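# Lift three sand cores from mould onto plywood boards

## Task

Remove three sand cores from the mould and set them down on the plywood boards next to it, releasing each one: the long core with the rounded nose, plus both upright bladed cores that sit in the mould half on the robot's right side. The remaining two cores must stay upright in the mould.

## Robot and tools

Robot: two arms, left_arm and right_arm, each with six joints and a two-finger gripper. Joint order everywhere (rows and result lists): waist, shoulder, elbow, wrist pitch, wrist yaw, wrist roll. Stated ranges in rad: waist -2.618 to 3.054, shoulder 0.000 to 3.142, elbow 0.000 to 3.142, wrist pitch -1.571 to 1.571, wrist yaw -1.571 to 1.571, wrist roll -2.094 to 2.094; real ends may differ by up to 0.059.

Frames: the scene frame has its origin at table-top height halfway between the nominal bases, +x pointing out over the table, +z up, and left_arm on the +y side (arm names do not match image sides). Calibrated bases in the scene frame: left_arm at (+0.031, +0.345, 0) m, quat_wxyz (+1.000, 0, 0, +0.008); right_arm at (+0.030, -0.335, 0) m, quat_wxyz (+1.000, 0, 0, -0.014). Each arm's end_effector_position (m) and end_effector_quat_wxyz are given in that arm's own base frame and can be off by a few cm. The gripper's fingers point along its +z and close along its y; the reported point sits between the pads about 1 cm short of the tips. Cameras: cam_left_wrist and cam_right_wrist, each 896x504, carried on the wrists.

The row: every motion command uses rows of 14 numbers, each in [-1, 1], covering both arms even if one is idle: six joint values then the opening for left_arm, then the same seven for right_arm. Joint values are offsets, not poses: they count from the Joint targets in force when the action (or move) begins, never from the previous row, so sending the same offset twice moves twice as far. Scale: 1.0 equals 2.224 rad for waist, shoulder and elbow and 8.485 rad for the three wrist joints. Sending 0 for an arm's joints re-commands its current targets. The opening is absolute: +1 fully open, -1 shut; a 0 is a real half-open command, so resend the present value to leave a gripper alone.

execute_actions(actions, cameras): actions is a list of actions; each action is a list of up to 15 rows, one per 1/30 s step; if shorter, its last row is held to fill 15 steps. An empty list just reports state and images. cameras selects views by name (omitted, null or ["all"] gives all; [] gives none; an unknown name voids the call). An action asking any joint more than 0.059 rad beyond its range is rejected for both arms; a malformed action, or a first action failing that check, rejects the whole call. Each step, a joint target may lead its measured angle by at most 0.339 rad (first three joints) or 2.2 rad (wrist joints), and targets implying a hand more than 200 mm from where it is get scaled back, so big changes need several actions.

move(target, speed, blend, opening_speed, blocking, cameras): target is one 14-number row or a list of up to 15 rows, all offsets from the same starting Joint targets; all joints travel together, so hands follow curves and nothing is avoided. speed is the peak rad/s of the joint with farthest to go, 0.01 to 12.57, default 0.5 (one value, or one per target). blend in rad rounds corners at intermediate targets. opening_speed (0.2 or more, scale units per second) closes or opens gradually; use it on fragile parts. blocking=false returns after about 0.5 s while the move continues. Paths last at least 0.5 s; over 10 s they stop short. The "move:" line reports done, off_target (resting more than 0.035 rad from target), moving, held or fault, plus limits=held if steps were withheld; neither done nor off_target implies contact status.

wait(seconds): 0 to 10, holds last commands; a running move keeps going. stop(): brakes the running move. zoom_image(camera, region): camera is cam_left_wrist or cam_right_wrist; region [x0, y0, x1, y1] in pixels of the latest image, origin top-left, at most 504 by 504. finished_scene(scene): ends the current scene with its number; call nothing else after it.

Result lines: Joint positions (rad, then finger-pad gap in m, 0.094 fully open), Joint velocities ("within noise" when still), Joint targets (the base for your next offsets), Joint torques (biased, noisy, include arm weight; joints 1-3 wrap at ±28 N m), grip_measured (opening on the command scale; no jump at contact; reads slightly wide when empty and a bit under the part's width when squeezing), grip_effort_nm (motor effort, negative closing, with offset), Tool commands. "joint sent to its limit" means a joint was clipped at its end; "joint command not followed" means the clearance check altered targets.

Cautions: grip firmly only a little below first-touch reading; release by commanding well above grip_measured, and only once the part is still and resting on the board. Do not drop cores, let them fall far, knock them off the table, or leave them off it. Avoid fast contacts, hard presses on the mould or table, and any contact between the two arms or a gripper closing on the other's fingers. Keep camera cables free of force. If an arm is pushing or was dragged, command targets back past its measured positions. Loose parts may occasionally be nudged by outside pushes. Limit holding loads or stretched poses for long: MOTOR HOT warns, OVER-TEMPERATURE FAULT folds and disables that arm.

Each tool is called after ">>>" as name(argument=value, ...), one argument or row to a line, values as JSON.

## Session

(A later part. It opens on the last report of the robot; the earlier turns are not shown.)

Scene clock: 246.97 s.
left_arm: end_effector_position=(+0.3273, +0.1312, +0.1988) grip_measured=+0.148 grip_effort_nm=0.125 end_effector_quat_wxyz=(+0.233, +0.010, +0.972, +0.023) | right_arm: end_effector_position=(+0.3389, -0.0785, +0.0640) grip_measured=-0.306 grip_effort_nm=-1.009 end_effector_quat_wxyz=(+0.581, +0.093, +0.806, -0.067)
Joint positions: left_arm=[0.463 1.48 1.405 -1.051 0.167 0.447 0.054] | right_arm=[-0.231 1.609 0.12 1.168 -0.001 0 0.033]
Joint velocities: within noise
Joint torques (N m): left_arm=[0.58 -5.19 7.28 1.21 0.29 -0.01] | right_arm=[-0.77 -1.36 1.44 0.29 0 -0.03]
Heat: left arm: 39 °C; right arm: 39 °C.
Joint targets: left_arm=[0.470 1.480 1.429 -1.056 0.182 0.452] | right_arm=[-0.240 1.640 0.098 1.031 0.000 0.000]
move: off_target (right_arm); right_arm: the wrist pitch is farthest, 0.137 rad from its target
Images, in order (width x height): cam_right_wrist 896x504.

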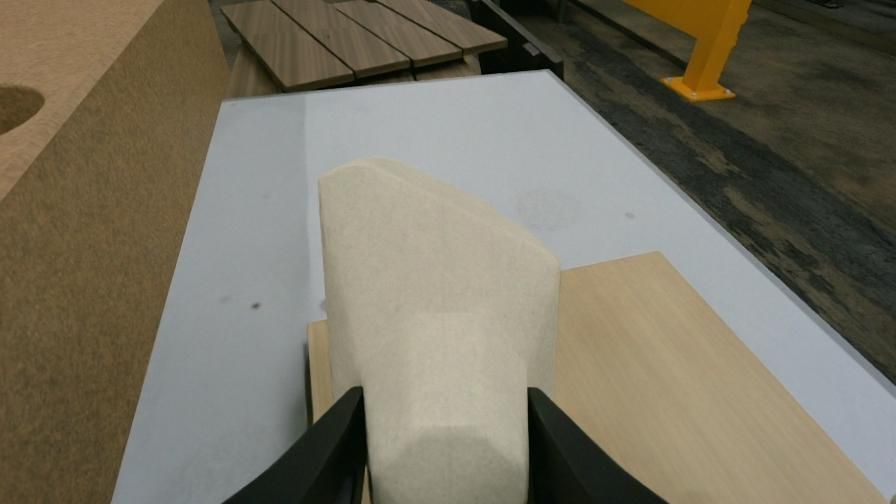

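>>> move(
  target=[
    [0,0,0,0,0,0,0.15,0,-0.006,0,0.009,0,0,-0.34],
    [0,0,0,0,0,0,0.15,0,-0.006,0,0.009,0,0,-0.30],
  ],
  speed=0.1,
  opening_speed=0.2,
  cameras=["cam_right_wrist"],
)

Scene clock: 252.93 s.
left_arm: end_effector_position=(+0.3273, +0.1312, +0.1988) grip_measured=+0.148 grip_effort_nm=0.129 end_effector_quat_wxyz=(+0.233, +0.010, +0.972, +0.023) | right_arm: end_effector_position=(+0.3395, -0.0786, +0.0659) grip_measured=-0.295 grip_effort_nm=-0.862 end_effector_quat_wxyz=(+0.584, +0.093, +0.803, -0.067)
Joint positions: left_arm=[0.463 1.48 1.405 -1.051 0.167 0.447 0.054] | right_arm=[-0.231 1.61 0.12 1.176 -0.001 0 0.033]
Joint velocities: within noise
Joint torques (N m): left_arm=[0.51 -5.27 7.25 1.22 0.32 -0.01] | right_arm=[-0.79 -2.4 1.48 0.91 0 -0.03]
Heat: left arm: 39 °C; right arm: 39 °C.
Joint targets: left_arm=[0.470 1.480 1.429 -1.056 0.182 0.452] | right_arm=[-0.240 1.627 0.098 1.107 0.000 0.000]
move: off_target (right_arm); target 2's new numbers were sent with right_arm's wrist pitch 0.069 rad from that target; right_arm: the wrist pitch is farthest, 0.069 rad from its target
Images, in order (width x height): cam_right_wrist 896x504.

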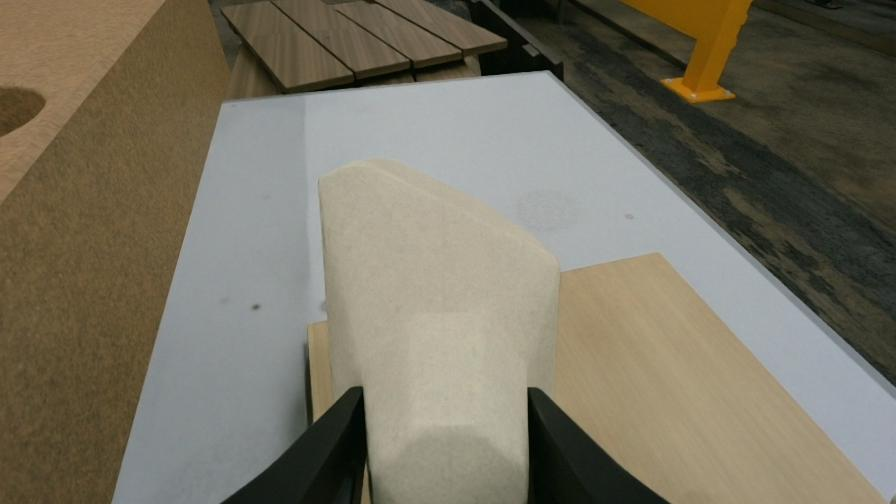

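>>> move(
  target=[
    [0,0,0,0,0,0,0.15,0,0.012,-0.027,0.0024,0,0,-0.285],
  ],
  speed=0.05,
  opening_speed=0.2,
  cameras=["cam_right_wrist"],
)

Scene clock: 265.30 s.
left_arm: end_effector_position=(+0.3273, +0.1312, +0.1988) grip_measured=+0.148 grip_effort_nm=0.125 end_effector_quat_wxyz=(+0.233, +0.010, +0.972, +0.023) | right_arm: end_effector_position=(+0.3205, -0.0741, +0.0452) grip_measured=-0.284 grip_effort_nm=-0.637 end_effector_quat_wxyz=(+0.560, +0.095, +0.821, -0.065)
Joint positions: left_arm=[0.463 1.48 1.405 -1.051 0.167 0.447 0.054] | right_arm=[-0.231 1.637 0.059 1.206 -0.001 0 0.034]
Joint velocities: within noise
Joint torques (N m): left_arm=[0.55 -5.26 7.31 1.2 0.29 -0.02] | right_arm=[-0.75 -2.32 1.13 0.79 0 -0.04]
Heat: left arm: 39 °C; right arm: 38 °C.
Joint targets: left_arm=[0.470 1.480 1.429 -1.056 0.182 0.452] | right_arm=[-0.240 1.653 0.038 1.127 0.000 0.000]
move: off_target (right_arm); right_arm: the wrist pitch is farthest, 0.078 rad from its target
Images, in order (width x height): cam_right_wrist 896x504.

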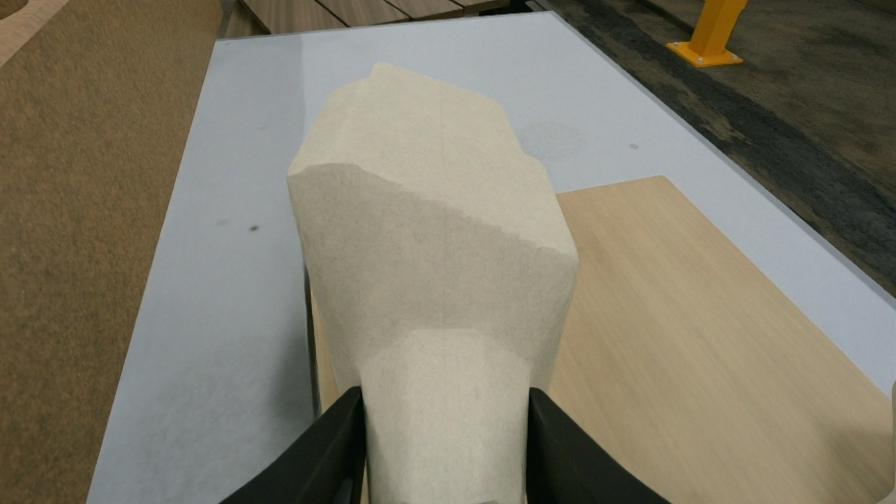

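>>> move(
  target=[
    [0,0,0,0,0,0,0.15,0.004,0,0,0.005,0,0,-0.285],
    [0,0,0,0,0,0,0.15,0.004,0,0,0.005,0,0,0.1],
  ],
  speed=0.1,
  opening_speed=0.3,
  cameras=["cam_right_wrist"],
)

Scene clock: 271.93 s.
left_arm: end_effector_position=(+0.3273, +0.1311, +0.1988) grip_measured=+0.148 grip_effort_nm=0.120 end_effector_quat_wxyz=(+0.233, +0.010, +0.972, +0.023) | right_arm: end_effector_position=(+0.3126, -0.0725, +0.0319) grip_measured=+0.097 grip_effort_nm=0.178 end_effector_quat_wxyz=(+0.539, +0.097, +0.835, -0.063)
Joint positions: left_arm=[0.463 1.48 1.405 -1.051 0.167 0.447 0.054] | right_arm=[-0.231 1.646 0.046 1.176 0 0 0.052]
Joint velocities: within noise
Joint torques (N m): left_arm=[0.5 -5.18 7.13 1.22 0.29 -0.02] | right_arm=[-0.02 -2.89 1.94 1.43 -0.01 -0.03]
Heat: left arm: 39 °C; right arm: 38 °C.
Joint targets: left_arm=[0.470 1.480 1.429 -1.056 0.183 0.452] | right_arm=[-0.231 1.653 0.038 1.170 0.000 0.000]
move: done; target 2's new numbers were sent with right_arm's wrist pitch 0.041 rad from that target
Images, in order (width x height): cam_right_wrist 896x504.

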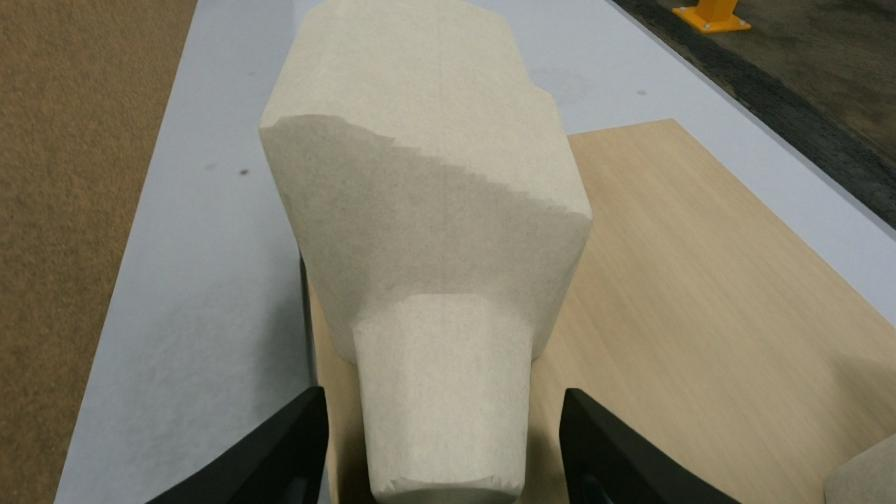

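>>> move(
  target=[
    [0,0,0,0,0,0,0.15,0,-0.06,0,0,0,0,0.1],
    [0,0,0,0,0,0,0.15,0,-0.15,0.04,0,0,0,0.1],
  ],
  speed=[0.15,0.3],
)

Scene clock: 276.03 s.
left_arm: end_effector_position=(+0.3273, +0.1311, +0.1988) grip_measured=+0.148 grip_effort_nm=0.125 end_effector_quat_wxyz=(+0.233, +0.010, +0.972, +0.023) | right_arm: end_effector_position=(+0.3381, -0.0786, +0.1500) grip_measured=+0.097 grip_effort_nm=0.183 end_effector_quat_wxyz=(+0.682, +0.084, +0.723, -0.079)
Joint positions: left_arm=[0.463 1.48 1.405 -1.051 0.167 0.447 0.054] | right_arm=[-0.231 1.333 0.105 1.169 0 0 0.052]
Joint velocities: within noise
Joint torques (N m): left_arm=[0.62 -5.18 7.17 1.21 0.28 0.02] | right_arm=[-0.01 -3.79 6.02 1.54 -0.01 -0.04]
Heat: left arm: 39 °C; right arm: 38 °C.
Joint targets: left_arm=[0.470 1.480 1.429 -1.056 0.183 0.452] | right_arm=[-0.231 1.319 0.127 1.170 0.000 0.000]
move: done

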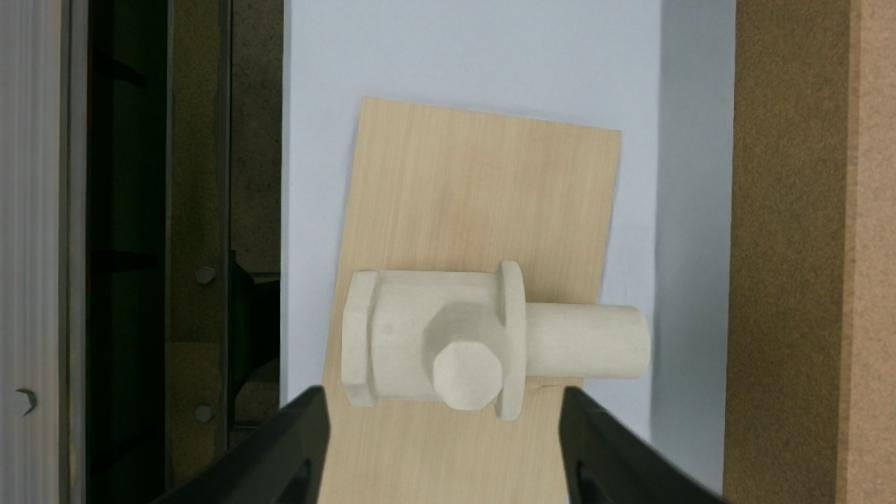

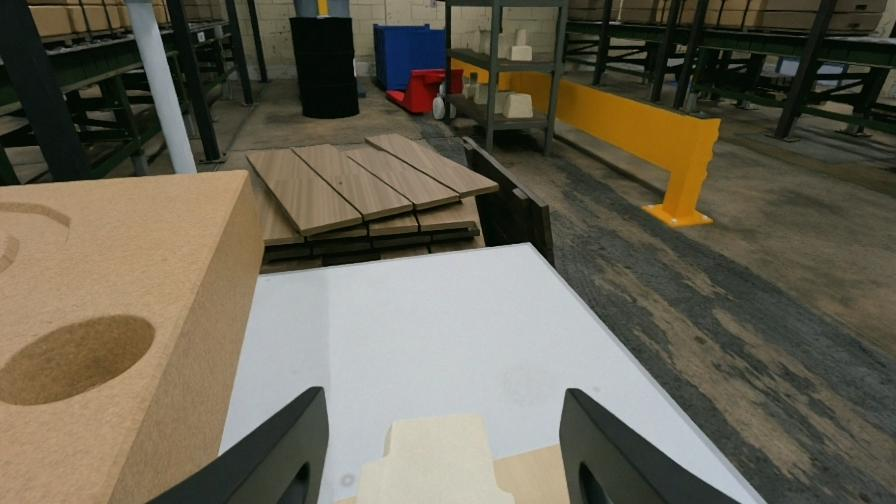

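>>> finished_scene(
  scene=2,
)

The scene is finished: the task was done.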